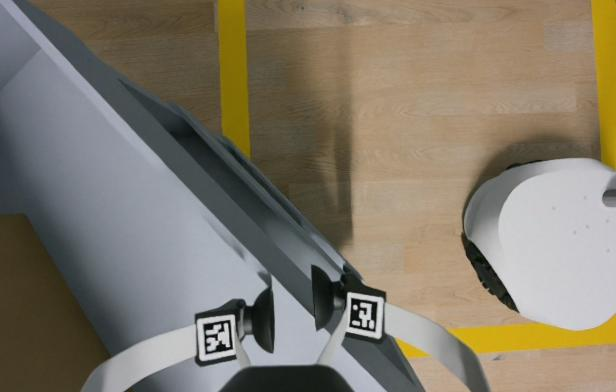

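move --r1 '{"joints": {"gripper_m": 0.09, "lift_m": 1.12}}' --r2 '{"joints": {"gripper_m": 0.11}}' --blocking false

wait --seconds 1

wait --seconds 1

move --r1 '{"base": {"translate_m": 0.09, "strafe_m": -0.183}, "joints": {"wrist_yaw_rad": 0.45, "arm_m": 0.50}}' --r2 '{"base": {"strafe_m": -0.15}, "pace": "slow"}' --blocking false

wait --seconds 2

wait --seconds 1.5 --cameras '["r1_wrist_camera","r2_head_camera"]'

Scene clock: 718.80 s.
move: r1 moving; r2 moving
r1.base_odometry: x=-0.310 y=+2.047 heading=-2.375
r1.turned_by_wheels: -0.001
r1.turned_by_imu: -0.001
r1.base_tilt: forward=-1.6 right=+1.3
r1.lidar_m: 0.50 0.60 2.52 2.44 1.24 0.90 0.85 0.90 1.30 2.24 2.33 0.74
r1.base_status: not commanded
r1.joint_positions: lift_m=+1.008 arm_m=+0.456 wrist_yaw_rad=-0.058 wrist_pitch_rad=+1.568 wrist_roll_rad=+1.569 gripper_m=-0.012
r1.joint_status: lift_m moving; gripper_m moving
r1.measured_speeds: translate_m=+0.000 strafe_m=+0.000 rotate_rad=+0.000 lift_m=+0.146 arm_m=+0.000 wrist_yaw_rad=+0.000 wrist_pitch_rad=+0.000 wrist_roll_rad=+0.000
r1.motor_effort: lift_m=+25(25) arm_m=-3(4) wheel_0=+1(2) wheel_1=-1(1) wheel_2=+0(7)
r1.servo_current: wrist_yaw_rad=46(59) wrist_pitch_rad=39(52) wrist_roll_rad=65(65) gripper_m=46(78)
r1.contact_limits: translate_m 0.5
r1.hand_pose: x=+0.6225 y=-0.0873 z=+0.8974 quat_wxyz=(+0.486, +0.515, +0.485, -0.513)
r1.wrist_depth_mm: 1098 1118 1118 1118 1118 1098 1118 / 289 1118 1118 1098 1118 1118 1098 / 319 319 1098 1098 1118 1098 1098 / 319 320 330 1098 1078 891 891 / 319 320 320 569 1118 917 904 / 282 320 320 193 1118 1118 904 / 253 303 183 183 170 1098 1118
r2.base_odometry: x=-2.958 y=-0.063 heading=-2.917
r2.turned_by_wheels: +0.000
r2.turned_by_imu: +0.000
r2.base_tilt: forward=-0.6 right=+0.1
r2.lidar_m: 1.13 0.71 2.24 3.03 3.09 4.09 - 2.58 1.83 1.70 1.76 1.77
r2.base_status: not commanded
r2.joint_positions: lift_m=+0.840 arm_m=+0.446 wrist_yaw_rad=+1.597 wrist_pitch_rad=+0.001 wrist_roll_rad=+0.000 gripper_m=+0.005
r2.joint_status: gripper_m moving
r2.measured_speeds: all 0
r2.motor_effort: lift_m=+20(20) arm_m=-6(6) wheel_0=+13(14) wheel_1=-2(2) wheel_2=+3(3)
r2.servo_current: wrist_yaw_rad=46(52) wrist_pitch_rad=39(46) wrist_roll_rad=46(59) gripper_m=85(98)
r2.contact_limits: arm_m 0.6; strafe_m 0.9
r2.hand_pose: x=+0.6968 y=+0.2906 z=+1.0177 quat_wxyz=(+0.698, +0.000, +0.000, +0.716)
r2.wrist_depth_mm: - - 257 168 238 231 225 / - - 257 177 239 231 225 / - - 258 178 241 233 227 / - - 260 171 242 234 228 / - - 263 173 244 236 229 / - - 189 175 186 236 231 / - - 264 - 246 235 233
pictures: none

Scene clock: 719.80 s.
earlier move: r1 moving; r2 moving
r1.base_odometry: x=-0.310 y=+2.047 heading=-2.375
r1.turned_by_wheels: +0.000
r1.turned_by_imu: +0.000
r1.base_tilt: forward=-1.6 right=+1.3
r1.lidar_m: 0.48 0.64 2.52 2.44 1.22 0.90 0.84 0.88 1.25 2.26 2.36 0.73
r1.base_status: not commanded
r1.joint_positions: lift_m=+1.120 arm_m=+0.456 wrist_yaw_rad=-0.058 wrist_pitch_rad=+1.568 wrist_roll_rad=+1.569 gripper_m=+0.087
r1.joint_status: lift_m moving; gripper_m moving
r1.measured_speeds: all 0
r1.motor_effort: lift_m=+24(27) arm_m=+0(4) wheel_0=+1(2) wheel_1=-1(1) wheel_2=+0(7)
r1.servo_current: wrist_yaw_rad=52(65) wrist_pitch_rad=39(52) wrist_roll_rad=52(65) gripper_m=46(91)
r1.contact_limits: translate_m 0.5
r1.hand_pose: x=+0.6225 y=-0.0873 z=+1.0094 quat_wxyz=(+0.486, +0.515, +0.485, -0.513)
r1.wrist_depth_mm: 1205 1205 1229 1205 1229 1205 1205 / 1229 1229 1229 1255 1255 1229 1229 / 404 436 1205 1182 1229 1229 1255 / 430 433 433 1229 1255 1042 1025 / 324 430 436 452 1205 1008 1008 / 282 345 216 439 193 1205 1229 / 250 285 415 144 387 1255 1229
r2.base_odometry: x=-2.958 y=-0.062 heading=-2.918
r2.turned_by_wheels: -0.001
r2.turned_by_imu: -0.001
r2.base_tilt: forward=-0.7 right=+0.1
r2.lidar_m: 1.30 0.79 2.24 3.02 3.12 4.08 - 2.58 1.79 1.70 1.78 1.73
r2.base_status: not commanded
r2.joint_positions: lift_m=+0.840 arm_m=+0.446 wrist_yaw_rad=+1.599 wrist_pitch_rad=+0.001 wrist_roll_rad=+0.000 gripper_m=+0.104
r2.joint_status: gripper_m moving
r2.measured_speeds: all 0
r2.motor_effort: lift_m=+20(21) arm_m=-5(6) wheel_0=+0(14) wheel_1=+1(2) wheel_2=+3(3)
r2.servo_current: wrist_yaw_rad=46(59) wrist_pitch_rad=46(46) wrist_roll_rad=52(59) gripper_m=78(124)
r2.contact_limits: arm_m 0.6; strafe_m 0.9
r2.hand_pose: x=+0.6962 y=+0.2908 z=+1.0177 quat_wxyz=(+0.697, +0.000, +0.000, +0.717)
r2.wrist_depth_mm: - - - 418 384 362 342 / - - - 424 389 359 342 / - - - 424 392 364 343 / - - - 430 394 366 349 / - - - 430 394 368 347 / - - 197 336 195 368 349 / - - - - 392 373 351
wait: 1.00 s; no rest
pictures: none

Scene clock: 720.23 s.
earlier move: r1 done; r2 moving
r1.base_odometry: x=-0.310 y=+2.047 heading=-2.375
r1.turned_by_wheels: +0.000
r1.turned_by_imu: +0.000
r1.base_tilt: forward=-1.6 right=+1.3
r1.lidar_m: 0.50 0.64 2.53 2.45 1.21 0.88 0.85 0.89 1.25 2.26 2.34 0.73
r1.base_status: not commanded
r1.joint_positions: lift_m=+1.120 arm_m=+0.456 wrist_yaw_rad=-0.058 wrist_pitch_rad=+1.568 wrist_roll_rad=+1.569 gripper_m=+0.090
r1.joint_status: all done
r1.measured_speeds: all 0
r1.motor_effort: lift_m=+24(27) arm_m=+1(4) wheel_0=+1(2) wheel_1=-1(1) wheel_2=+0(7)
r1.servo_current: wrist_yaw_rad=46(65) wrist_pitch_rad=52(52) wrist_roll_rad=39(65) gripper_m=39(91)
r1.contact_limits: translate_m 0.5
r1.hand_pose: x=+0.6225 y=-0.0873 z=+1.0094 quat_wxyz=(+0.486, +0.515, +0.485, -0.513)
r1.wrist_depth_mm: 1229 1205 1255 1205 1229 1229 1205 / 1182 1229 1205 1205 1229 1229 1229 / 407 433 1229 1229 1229 1229 1229 / 433 433 436 1205 1229 1042 1025 / 325 433 436 455 1229 1008 1025 / 282 345 220 433 194 1229 1255 / 249 289 421 144 436 1205 1229
r2.base_odometry: x=-2.958 y=-0.062 heading=-2.918
r2.turned_by_wheels: +0.000
r2.turned_by_imu: +0.000
r2.base_tilt: forward=-0.6 right=+0.0
r2.lidar_m: 1.43 0.91 2.28 3.02 3.14 4.12 - 2.58 1.82 1.69 1.76 1.75
r2.base_status: not commanded
r2.joint_positions: lift_m=+0.840 arm_m=+0.446 wrist_yaw_rad=+1.599 wrist_pitch_rad=+0.001 wrist_roll_rad=+0.000 gripper_m=+0.110
r2.joint_status: gripper_m moving
r2.measured_speeds: all 0
r2.motor_effort: lift_m=+20(21) arm_m=-6(6) wheel_0=+0(14) wheel_1=+1(2) wheel_2=+3(3)
r2.servo_current: wrist_yaw_rad=39(59) wrist_pitch_rad=39(46) wrist_roll_rad=59(59) gripper_m=26(124)
r2.contact_limits: arm_m 0.6; strafe_m 0.9
r2.hand_pose: x=+0.6962 y=+0.2908 z=+1.0177 quat_wxyz=(+0.697, +0.000, +0.000, +0.717)
r2.wrist_depth_mm: - - - - 462 - - / - - - - 462 - - / - - - - 459 - - / - - - - 459 - - / - - - - 462 - - / - - 198 - 189 - - / - - - - - - -
wait: 0.43 of 1 s (r1 has come to rest)
pictures: none

Scene clock: 720.73 s.
earlier move: r2 done
move: r1 moving; r2 moving
r1.base_odometry: x=-0.340 y=+2.057 heading=-2.375
r1.turned_by_wheels: +0.000
r1.turned_by_imu: +0.000
r1.base_tilt: forward=-1.6 right=+1.3
r1.lidar_m: 0.49 0.57 2.57 2.48 1.25 0.90 0.85 0.92 1.30 2.21 2.31 0.75
r1.base_status: translate_m moving; strafe_m moving
r1.joint_positions: lift_m=+1.120 arm_m=+0.495 wrist_yaw_rad=+0.418 wrist_pitch_rad=+1.568 wrist_roll_rad=+1.569 gripper_m=+0.090
r1.joint_status: arm_m moving; wrist_yaw_rad moving
r1.measured_speeds: translate_m=+0.053 strafe_m=-0.109 rotate_rad=+0.003 lift_m=+0.000 arm_m=+0.070 wrist_yaw_rad=+0.726 wrist_pitch_rad=+0.000 wrist_roll_rad=+0.000
r1.motor_effort: lift_m=+24(24) arm_m=+4(6) wheel_0=+12(12) wheel_1=-6(8) wheel_2=-5(6)
r1.servo_current: wrist_yaw_rad=26(124) wrist_pitch_rad=39(59) wrist_roll_rad=59(65) gripper_m=46(46)
r1.hand_pose: x=+0.7019 y=-0.0796 z=+1.0094 quat_wxyz=(+0.594, +0.386, +0.593, -0.384)
r1.wrist_depth_mm: 1205 1205 1229 1205 1229 1205 1229 / 1205 1205 427 436 1205 1229 1229 / 382 433 433 436 1255 1229 1205 / 158 220 439 436 1205 1229 1229 / 159 214 430 439 1182 1255 1229 / 159 195 436 436 195 1008 1008 / 158 174 327 145 1205 1025 1025
r2.base_odometry: x=-2.961 y=-0.048 heading=-2.918
r2.turned_by_wheels: +0.000
r2.turned_by_imu: +0.000
r2.base_tilt: forward=-0.7 right=+0.1
r2.lidar_m: 1.48 1.06 1.12 3.03 3.15 4.12 - 2.55 1.80 1.70 1.75 1.72
r2.base_status: strafe_m moving
r2.joint_positions: lift_m=+0.840 arm_m=+0.446 wrist_yaw_rad=+1.599 wrist_pitch_rad=+0.001 wrist_roll_rad=+0.000 gripper_m=+0.110
r2.joint_status: all done
r2.measured_speeds: translate_m=+0.000 strafe_m=-0.056 rotate_rad=-0.001 lift_m=+0.000 arm_m=+0.000 wrist_yaw_rad=+0.000 wrist_pitch_rad=+0.000 wrist_roll_rad=+0.000
r2.motor_effort: lift_m=+20(21) arm_m=-6(6) wheel_0=+4(11) wheel_1=-6(9) wheel_2=+0(3)
r2.servo_current: wrist_yaw_rad=33(59) wrist_pitch_rad=33(46) wrist_roll_rad=52(59) gripper_m=52(59)
r2.contact_limits: arm_m 0.6
r2.hand_pose: x=+0.6962 y=+0.2908 z=+1.0177 quat_wxyz=(+0.697, +0.000, +0.000, +0.717)
r2.wrist_depth_mm: - - - - 715 - - / - - - - 699 - - / - - - - - - - / - - - - - - - / - - - - 715 - - / - - 199 - 192 - - / - - - - - - -
pictures: none

Scene clock: 722.33 s.
earlier move: r1 done; r2 moving
r1.base_odometry: x=-0.502 y=+2.116 heading=-2.375
r1.turned_by_wheels: +0.000
r1.turned_by_imu: -0.001
r1.base_tilt: forward=-1.6 right=+1.3
r1.lidar_m: 0.52 0.44 2.64 2.63 1.36 0.99 0.94 0.99 1.39 2.05 2.13 1.89
r1.base_status: done
r1.joint_positions: lift_m=+1.120 arm_m=+0.500 wrist_yaw_rad=+0.447 wrist_pitch_rad=+1.568 wrist_roll_rad=+1.569 gripper_m=+0.090
r1.joint_status: all done
r1.measured_speeds: all 0
r1.motor_effort: lift_m=+24(24) arm_m=+5(6) wheel_0=+0(12) wheel_1=+0(8) wheel_2=+0(6)
r1.servo_current: wrist_yaw_rad=72(124) wrist_pitch_rad=39(59) wrist_roll_rad=52(72) gripper_m=46(52)
r1.hand_pose: x=+0.7093 y=-0.0785 z=+1.0094 quat_wxyz=(+0.599, +0.377, +0.598, -0.375)
r1.wrist_depth_mm: 1229 1205 1205 1229 1205 1229 1229 / 1229 1229 1205 1229 1229 1229 1205 / 1205 1229 1229 1229 1205 1205 1229 / 1205 1229 1205 1205 1205 1229 1255 / 1205 1255 436 439 1229 1229 1229 / 436 436 220 439 195 991 1008 / 384 329 349 144 1229 1025 1008
r2.base_odometry: x=-2.991 y=+0.080 heading=-2.918
r2.turned_by_wheels: +0.000
r2.turned_by_imu: +0.000
r2.base_tilt: forward=-0.7 right=+0.1
r2.lidar_m: 1.65 1.65 1.70 3.17 3.28 4.31 - 2.37 1.65 1.57 1.63 1.76
r2.base_status: strafe_m moving
r2.joint_positions: lift_m=+0.840 arm_m=+0.446 wrist_yaw_rad=+1.599 wrist_pitch_rad=+0.001 wrist_roll_rad=+0.000 gripper_m=+0.110
r2.joint_status: all done
r2.measured_speeds: translate_m=+0.000 strafe_m=-0.034 rotate_rad=-0.001 lift_m=+0.000 arm_m=+0.000 wrist_yaw_rad=+0.000 wrist_pitch_rad=+0.000 wrist_roll_rad=+0.000
r2.motor_effort: lift_m=+20(21) arm_m=-5(6) wheel_0=+5(11) wheel_1=-5(9) wheel_2=+1(3)
r2.servo_current: wrist_yaw_rad=59(59) wrist_pitch_rad=39(52) wrist_roll_rad=39(59) gripper_m=52(59)
r2.contact_limits: arm_m 0.6
r2.hand_pose: x=+0.6962 y=+0.2908 z=+1.0177 quat_wxyz=(+0.697, +0.000, +0.000, +0.717)
r2.wrist_depth_mm: - - - - - - - / - - - - - - - / - - - - - - - / - - - - - - - / - - - - - - - / - - 199 - 198 - - / - - - - - 1921 -
wait: 1.60 of 2 s (r1 has come to rest)
pictures: none

Scene clock: 722.87 s.
earlier move: r2 done
r1.base_odometry: x=-0.502 y=+2.116 heading=-2.375
r1.turned_by_wheels: +0.000
r1.turned_by_imu: +0.000
r1.base_tilt: forward=-1.6 right=+1.2
r1.lidar_m: 0.49 0.46 2.63 2.65 1.35 0.97 0.94 1.00 1.39 2.06 2.16 1.90
r1.base_status: done
r1.joint_positions: lift_m=+1.120 arm_m=+0.500 wrist_yaw_rad=+0.447 wrist_pitch_rad=+1.568 wrist_roll_rad=+1.569 gripper_m=+0.090
r1.joint_status: all done
r1.measured_speeds: all 0
r1.motor_effort: lift_m=+24(24) arm_m=+4(6) wheel_0=-1(12) wheel_1=+0(8) wheel_2=+0(6)
r1.servo_current: wrist_yaw_rad=65(124) wrist_pitch_rad=46(59) wrist_roll_rad=46(72) gripper_m=46(52)
r1.hand_pose: x=+0.7093 y=-0.0785 z=+1.0094 quat_wxyz=(+0.599, +0.377, +0.598, -0.375)
r1.wrist_depth_mm: 1229 1229 1205 1229 1205 1205 1205 / 1205 1205 1229 1205 1229 1229 1229 / 1182 1205 1205 1205 1229 1205 1205 / 1229 1229 1205 1205 1229 1229 1229 / 1182 1205 436 433 1205 1255 1229 / 436 439 220 433 195 1025 1025 / 382 329 351 144 1255 1008 1008
r2.base_odometry: x=-2.992 y=+0.084 heading=-2.918
r2.turned_by_wheels: +0.000
r2.turned_by_imu: +0.000
r2.base_tilt: forward=-0.7 right=+0.1
r2.lidar_m: 1.65 1.67 2.25 3.19 3.30 4.28 - 2.37 1.65 1.56 1.62 1.77
r2.base_status: done
r2.joint_positions: lift_m=+0.840 arm_m=+0.446 wrist_yaw_rad=+1.599 wrist_pitch_rad=+0.001 wrist_roll_rad=+0.000 gripper_m=+0.110
r2.joint_status: all done
r2.measured_speeds: all 0
r2.motor_effort: lift_m=+20(21) arm_m=-6(6) wheel_0=+3(11) wheel_1=-3(9) wheel_2=+0(3)
r2.servo_current: wrist_yaw_rad=46(59) wrist_pitch_rad=46(52) wrist_roll_rad=52(59) gripper_m=52(59)
r2.contact_limits: arm_m 0.6
r2.hand_pose: x=+0.6962 y=+0.2908 z=+1.0177 quat_wxyz=(+0.697, +0.000, +0.000, +0.717)
r2.wrist_depth_mm: - - - - - - - / - - - - - - - / - - - - - - - / - - - - - - - / - - - - - - - / - - 198 - 198 1255 - / - - - - - 1983 -
wait: 0.53 of 1.5 s (r2 has come to rest)
Images, in order (width x height): r1_wrist_camera 616x392, r2_head_camera 420x560.

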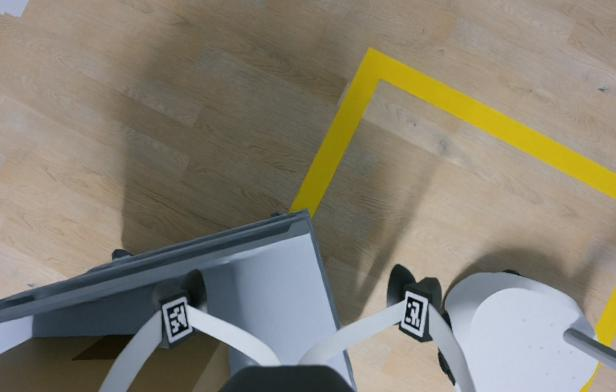

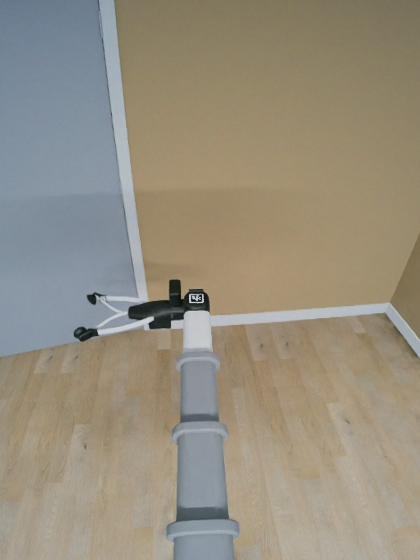

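move --r1 '{"joints": {"arm_m": 0.474}}' --blocking false

wait --seconds 1

move --r1 '{"joints": {"lift_m": 0.97, "gripper_m": 0.07}, "contact_limits": {"lift_m": 0.2}}' --blocking false

wait --seconds 1

wait --seconds 1

move --r1 '{"joints": {"gripper_m": -0.038}}' --blocking false

wait --seconds 2 --cameras '["r1_wrist_camera"]'

move --r1 '{"base": {"translate_m": -0.3}, "pace": "slow", "contact_limits": {"translate_m": 0.5}}' --blocking false

wait --seconds 6 --cameras '["r1_wrist_camera","r1_head_camera"]'

Scene clock: 736.00 s.
move: r1 moving
r1.base_odometry: x=-0.502 y=+2.116 heading=-2.375
r1.turned_by_wheels: +0.000
r1.turned_by_imu: +0.000
r1.base_tilt: forward=-1.6 right=+1.3
r1.lidar_m: 0.52 0.45 2.62 2.63 1.37 0.99 0.93 0.98 1.40 2.05 2.15 1.91
r1.base_status: not commanded
r1.joint_positions: lift_m=+1.120 arm_m=+0.474 wrist_yaw_rad=+0.448 wrist_pitch_rad=+1.568 wrist_roll_rad=+1.569 gripper_m=+0.090
r1.joint_status: arm_m moving
r1.measured_speeds: translate_m=+0.000 strafe_m=+0.000 rotate_rad=+0.000 lift_m=+0.000 arm_m=-0.009 wrist_yaw_rad=+0.000 wrist_pitch_rad=+0.000 wrist_roll_rad=+0.000
r1.motor_effort: lift_m=+24(24) arm_m=-4(6) wheel_0=-1(1) wheel_1=+0(1) wheel_2=+0(0)
r1.servo_current: wrist_yaw_rad=33(59) wrist_pitch_rad=39(46) wrist_roll_rad=46(59) gripper_m=46(46)
r1.hand_pose: x=+0.6835 y=-0.0785 z=+1.0094 quat_wxyz=(+0.599, +0.377, +0.598, -0.375)
r1.wrist_depth_mm: 1205 1229 1205 1229 1255 1229 1205 / 1205 1205 1229 1205 1229 1205 1205 / 1229 1229 1205 1255 1229 1205 1229 / 1205 1229 1255 1182 1205 1205 1229 / 1205 1229 436 1205 1229 1229 1205 / 433 439 220 436 195 1025 1008 / 364 312 421 144 1205 1008 1008
r2: as last shown
r2.turned_by_imu: +0.001
r2.motor_effort: lift_m=+20(20) arm_m=-5(6) wheel_0=+3(4) wheel_1=-3(4) wheel_2=+0(0)
r2.contact_limits: arm_m 0.6
r2.wrist_depth_mm: - - - - - - - / - - - - - - - / - - - - - - - / - - - - - - - / - - - - - - - / - - 199 - 199 - - / - - - - - - -
pictures: none

Scene clock: 736.30 s.
earlier move: r1 done
r1.base_odometry: x=-0.502 y=+2.116 heading=-2.375
r1.turned_by_wheels: +0.000
r1.turned_by_imu: +0.000
r1.base_tilt: forward=-1.6 right=+1.2
r1.lidar_m: 0.52 0.45 2.63 2.62 1.35 0.98 0.93 0.97 1.37 2.04 2.15 1.91
r1.base_status: not commanded
r1.joint_positions: lift_m=+1.120 arm_m=+0.474 wrist_yaw_rad=+0.448 wrist_pitch_rad=+1.568 wrist_roll_rad=+1.569 gripper_m=+0.090
r1.joint_status: all done
r1.measured_speeds: all 0
r1.motor_effort: lift_m=+24(24) arm_m=-4(6) wheel_0=-1(1) wheel_1=+0(1) wheel_2=+0(0)
r1.servo_current: wrist_yaw_rad=39(59) wrist_pitch_rad=46(46) wrist_roll_rad=39(59) gripper_m=46(46)
r1.hand_pose: x=+0.6835 y=-0.0785 z=+1.0094 quat_wxyz=(+0.599, +0.377, +0.598, -0.375)
r1.wrist_depth_mm: 1229 1229 1229 1229 1205 1229 1229 / 1229 1229 1229 1205 1255 1229 1205 / 1229 1229 1229 1229 1229 1205 1229 / 1229 1229 1229 1205 1205 1229 1229 / 1229 1229 433 1229 1229 1205 1205 / 436 436 220 436 195 1008 1008 / 366 312 418 144 1255 1008 1008
r2.base_odometry: x=-2.992 y=+0.084 heading=-2.918
r2.turned_by_wheels: +0.000
r2.turned_by_imu: +0.000
r2.base_tilt: forward=-0.7 right=+0.0
r2.lidar_m: 1.63 1.71 2.24 3.19 3.29 4.30 - 2.35 1.66 1.56 1.62 1.76
r2.base_status: not commanded
r2.joint_positions: lift_m=+0.840 arm_m=+0.446 wrist_yaw_rad=+1.599 wrist_pitch_rad=+0.001 wrist_roll_rad=+0.000 gripper_m=+0.110
r2.joint_status: not commanded
r2.measured_speeds: all 0
r2.motor_effort: lift_m=+20(20) arm_m=-5(6) wheel_0=+3(4) wheel_1=-4(4) wheel_2=+0(0)
r2.servo_current: wrist_yaw_rad=59(59) wrist_pitch_rad=39(52) wrist_roll_rad=52(59) gripper_m=46(59)
r2.contact_limits: arm_m 0.6
r2.hand_pose: x=+0.6962 y=+0.2908 z=+1.0177 quat_wxyz=(+0.697, +0.000, +0.000, +0.717)
r2.wrist_depth_mm: - - - - - - - / - - - - - - - / - - - - - - - / - - - - - - - / - - - - - - - / - - 199 - 198 - - / - - - - - - -
wait: 0.30 of 1 s (r1 has come to rest)
pictures: none

Scene clock: 736.80 s.
move: r1 moving
r1.base_odometry: x=-0.502 y=+2.116 heading=-2.375
r1.turned_by_wheels: +0.000
r1.turned_by_imu: +0.000
r1.base_tilt: forward=-1.6 right=+1.3
r1.lidar_m: 0.50 0.45 2.63 2.63 1.36 0.94 0.94 0.97 1.40 2.04 2.15 1.91
r1.base_status: not commanded
r1.joint_positions: lift_m=+1.082 arm_m=+0.474 wrist_yaw_rad=+0.448 wrist_pitch_rad=+1.568 wrist_roll_rad=+1.569 gripper_m=+0.075
r1.joint_status: lift_m moving; gripper_m moving
r1.measured_speeds: translate_m=+0.000 strafe_m=+0.000 rotate_rad=+0.000 lift_m=-0.146 arm_m=+0.000 wrist_yaw_rad=+0.000 wrist_pitch_rad=+0.000 wrist_roll_rad=+0.000
r1.motor_effort: lift_m=+11(23) arm_m=-4(4) wheel_0=+0(1) wheel_1=+0(1) wheel_2=+0(0)
r1.servo_current: wrist_yaw_rad=46(59) wrist_pitch_rad=39(46) wrist_roll_rad=52(52) gripper_m=52(85)
r1.contact_limits: lift_m 0.2
r1.hand_pose: x=+0.6835 y=-0.0785 z=+0.9723 quat_wxyz=(+0.599, +0.377, +0.598, -0.375)
r1.wrist_depth_mm: 1182 1182 1182 1205 1205 1205 1205 / 1182 1160 1182 1182 1205 1160 1182 / 1205 1160 1205 1205 1182 1205 1182 / 1182 1229 1205 1182 1160 1182 1205 / 1182 1205 402 1182 1182 1205 1205 / 402 402 212 404 189 991 991 / 364 310 402 143 1205 960 991
r2: as last shown
r2.contact_limits: arm_m 0.6
pictures: none

Scene clock: 737.80 s.
earlier move: r1 moving
r1.base_odometry: x=-0.502 y=+2.116 heading=-2.375
r1.turned_by_wheels: +0.000
r1.turned_by_imu: +0.000
r1.base_tilt: forward=-1.6 right=+1.3
r1.lidar_m: 0.50 0.44 2.64 2.63 1.35 0.95 0.94 0.99 1.39 2.05 2.18 1.92
r1.base_status: not commanded
r1.joint_positions: lift_m=+0.970 arm_m=+0.474 wrist_yaw_rad=+0.448 wrist_pitch_rad=+1.568 wrist_roll_rad=+1.569 gripper_m=+0.070
r1.joint_status: lift_m moving; the others done
r1.measured_speeds: all 0
r1.motor_effort: lift_m=+13(23) arm_m=-4(5) wheel_0=-1(1) wheel_1=+0(1) wheel_2=+0(1)
r1.servo_current: wrist_yaw_rad=52(65) wrist_pitch_rad=26(46) wrist_roll_rad=39(59) gripper_m=39(85)
r1.contact_limits: lift_m 0.2
r1.hand_pose: x=+0.6835 y=-0.0785 z=+0.8603 quat_wxyz=(+0.599, +0.377, +0.598, -0.375)
r1.wrist_depth_mm: 1060 1078 1060 1078 1060 1078 1060 / 1060 1078 1078 1078 1078 1078 1078 / 1060 1078 1078 1060 1060 1098 1078 / 1078 1098 1078 1078 1098 1078 1060 / 1078 1078 263 1078 1078 1060 1078 / 287 289 211 289 191 917 866 / 287 287 289 143 1098 866 866
r2.base_odometry: x=-2.992 y=+0.084 heading=-2.918
r2.turned_by_wheels: +0.000
r2.turned_by_imu: +0.000
r2.base_tilt: forward=-0.7 right=+0.1
r2.lidar_m: 1.65 1.72 2.28 3.18 3.27 4.29 - 2.35 1.66 1.56 1.62 1.75
r2.base_status: not commanded
r2.joint_positions: lift_m=+0.840 arm_m=+0.446 wrist_yaw_rad=+1.599 wrist_pitch_rad=+0.001 wrist_roll_rad=+0.000 gripper_m=+0.110
r2.joint_status: not commanded
r2.measured_speeds: all 0
r2.motor_effort: lift_m=+20(21) arm_m=-5(6) wheel_0=+3(4) wheel_1=-3(4) wheel_2=+0(0)
r2.servo_current: wrist_yaw_rad=39(52) wrist_pitch_rad=46(46) wrist_roll_rad=65(65) gripper_m=46(59)
r2.contact_limits: arm_m 0.6
r2.hand_pose: x=+0.6962 y=+0.2908 z=+1.0177 quat_wxyz=(+0.697, +0.000, +0.000, +0.717)
r2.wrist_depth_mm: - - - - - - - / - - - - - - - / - - - - - - - / - - - - - - - / - - - - - - - / - - 198 - 198 - - / - - - - - - -
wait: 1.00 s; no rest
pictures: none

Scene clock: 738.00 s.
earlier move: r1 done
r1.base_odometry: x=-0.502 y=+2.116 heading=-2.375
r1.turned_by_wheels: +0.000
r1.turned_by_imu: +0.000
r1.base_tilt: forward=-1.6 right=+1.3
r1.lidar_m: 0.50 0.45 2.62 2.62 1.35 0.98 0.94 0.97 1.38 2.04 2.14 1.89
r1.base_status: not commanded
r1.joint_positions: lift_m=+0.970 arm_m=+0.474 wrist_yaw_rad=+0.448 wrist_pitch_rad=+1.568 wrist_roll_rad=+1.569 gripper_m=+0.070
r1.joint_status: all done
r1.measured_speeds: all 0
r1.motor_effort: lift_m=+12(23) arm_m=-4(5) wheel_0=-1(1) wheel_1=+0(1) wheel_2=+0(1)
r1.servo_current: wrist_yaw_rad=39(65) wrist_pitch_rad=46(46) wrist_roll_rad=52(65) gripper_m=46(85)
r1.contact_limits: lift_m 0.2
r1.hand_pose: x=+0.6835 y=-0.0785 z=+0.8603 quat_wxyz=(+0.599, +0.377, +0.598, -0.375)
r1.wrist_depth_mm: 1060 1060 1098 1078 1078 1078 1078 / 1078 1078 1078 1098 1078 1078 1078 / 1098 1078 1060 1060 1078 1078 1098 / 1078 1060 1078 1098 1078 1078 1098 / 1078 1098 263 1098 1078 1060 1078 / 287 287 211 287 191 904 878 / 286 289 286 143 1042 878 854
r2.base_odometry: x=-2.992 y=+0.084 heading=-2.918
r2.turned_by_wheels: +0.000
r2.turned_by_imu: +0.000
r2.base_tilt: forward=-0.7 right=+0.0
r2.lidar_m: 1.64 1.70 2.26 3.17 3.27 4.33 - 2.39 1.65 1.55 1.63 1.75
r2.base_status: not commanded
r2.joint_positions: lift_m=+0.840 arm_m=+0.446 wrist_yaw_rad=+1.599 wrist_pitch_rad=+0.001 wrist_roll_rad=+0.000 gripper_m=+0.110
r2.joint_status: not commanded
r2.measured_speeds: all 0
r2.motor_effort: lift_m=+20(21) arm_m=-5(6) wheel_0=+3(4) wheel_1=-3(4) wheel_2=+0(0)
r2.servo_current: wrist_yaw_rad=46(52) wrist_pitch_rad=33(46) wrist_roll_rad=39(65) gripper_m=52(59)
r2.contact_limits: arm_m 0.6
r2.hand_pose: x=+0.6962 y=+0.2908 z=+1.0177 quat_wxyz=(+0.697, +0.000, +0.000, +0.717)
r2.wrist_depth_mm: - - - - - - - / - - - - - - - / - - - - - - - / - - - - - - - / - - - - - - - / - - 199 - 198 - - / - - - - - - -
wait: 0.20 of 1 s (r1 has come to rest)
pictures: none

Scene clock: 738.50 s.
move: r1 moving
r1.base_odometry: x=-0.502 y=+2.116 heading=-2.375
r1.turned_by_wheels: +0.000
r1.turned_by_imu: +0.000
r1.base_tilt: forward=-1.6 right=+1.3
r1.lidar_m: 0.50 0.48 2.60 2.63 1.32 0.98 0.94 0.99 1.39 2.05 2.14 1.91
r1.base_status: not commanded
r1.joint_positions: lift_m=+0.970 arm_m=+0.474 wrist_yaw_rad=+0.448 wrist_pitch_rad=+1.568 wrist_roll_rad=+1.569 gripper_m=+0.051
r1.joint_status: gripper_m moving
r1.measured_speeds: all 0
r1.motor_effort: lift_m=+12(12) arm_m=-4(4) wheel_0=-1(1) wheel_1=-1(1) wheel_2=+0(0)
r1.servo_current: wrist_yaw_rad=59(65) wrist_pitch_rad=39(46) wrist_roll_rad=39(65) gripper_m=91(91)
r1.contact_limits: lift_m 0.2
r1.hand_pose: x=+0.6835 y=-0.0785 z=+0.8603 quat_wxyz=(+0.599, +0.377, +0.598, -0.375)
r1.wrist_depth_mm: 1078 1078 1060 1060 1078 1078 1060 / 1078 1078 1078 1060 1078 1060 1060 / 1078 1078 1078 1060 1078 1098 1060 / 1078 1060 1060 1060 1078 1078 1078 / 1060 1078 287 1078 1078 1060 1060 / 287 287 196 287 190 917 866 / 287 286 287 143 1060 854 866
r2: as last shown
r2.contact_limits: arm_m 0.6
pictures: none

Scene clock: 739.77 s.
earlier move: r1 done
r1.base_odometry: x=-0.502 y=+2.116 heading=-2.375
r1.turned_by_wheels: +0.000
r1.turned_by_imu: +0.000
r1.base_tilt: forward=-1.5 right=+1.3
r1.lidar_m: 0.50 0.45 2.64 2.62 1.37 0.96 0.94 1.00 1.39 2.06 2.14 1.89
r1.base_status: not commanded
r1.joint_positions: lift_m=+0.970 arm_m=+0.474 wrist_yaw_rad=+0.450 wrist_pitch_rad=+1.567 wrist_roll_rad=+1.569 gripper_m=-0.037
r1.joint_status: all done
r1.measured_speeds: all 0
r1.motor_effort: lift_m=+15(15) arm_m=-4(5) wheel_0=+0(1) wheel_1=-1(1) wheel_2=+2(2)
r1.servo_current: wrist_yaw_rad=52(65) wrist_pitch_rad=52(52) wrist_roll_rad=65(72) gripper_m=85(156)
r1.contact_limits: lift_m 0.2
r1.hand_pose: x=+0.6841 y=-0.0782 z=+0.8601 quat_wxyz=(+0.600, +0.377, +0.598, -0.374)
r1.wrist_depth_mm: 1078 1060 1078 1078 1060 1060 1060 / 1078 1078 1078 1060 1060 1060 1078 / 1078 1060 1078 1078 1078 1060 1060 / 1078 1078 1060 1078 1078 1078 1060 / 1098 1060 285 1060 1078 1078 1060 / 286 286 190 198 179 946 866 / 286 151 286 216 1060 866 854
r2.base_odometry: x=-2.992 y=+0.084 heading=-2.918
r2.turned_by_wheels: +0.000
r2.turned_by_imu: +0.000
r2.base_tilt: forward=-0.6 right=+0.1
r2.lidar_m: 1.66 1.70 2.26 3.18 3.28 4.33 - 2.38 1.66 1.57 1.60 1.76
r2.base_status: not commanded
r2.joint_positions: lift_m=+0.840 arm_m=+0.446 wrist_yaw_rad=+1.599 wrist_pitch_rad=+0.001 wrist_roll_rad=+0.000 gripper_m=+0.110
r2.joint_status: not commanded
r2.measured_speeds: all 0
r2.motor_effort: lift_m=+20(21) arm_m=-6(6) wheel_0=+3(4) wheel_1=-3(4) wheel_2=+0(1)
r2.servo_current: wrist_yaw_rad=46(65) wrist_pitch_rad=39(52) wrist_roll_rad=39(59) gripper_m=59(59)
r2.contact_limits: arm_m 0.6
r2.hand_pose: x=+0.6962 y=+0.2908 z=+1.0177 quat_wxyz=(+0.697, +0.000, +0.000, +0.717)
r2.wrist_depth_mm: - - - - - - - / - - - - - - - / - - - - - - - / - - - - - - - / - - - - - - - / - - 198 - 199 - - / - - - - - - -
wait: 1.27 of 2 s (r1 has come to rest)
Images, in order (width x height): r1_wrist_camera 616x392.

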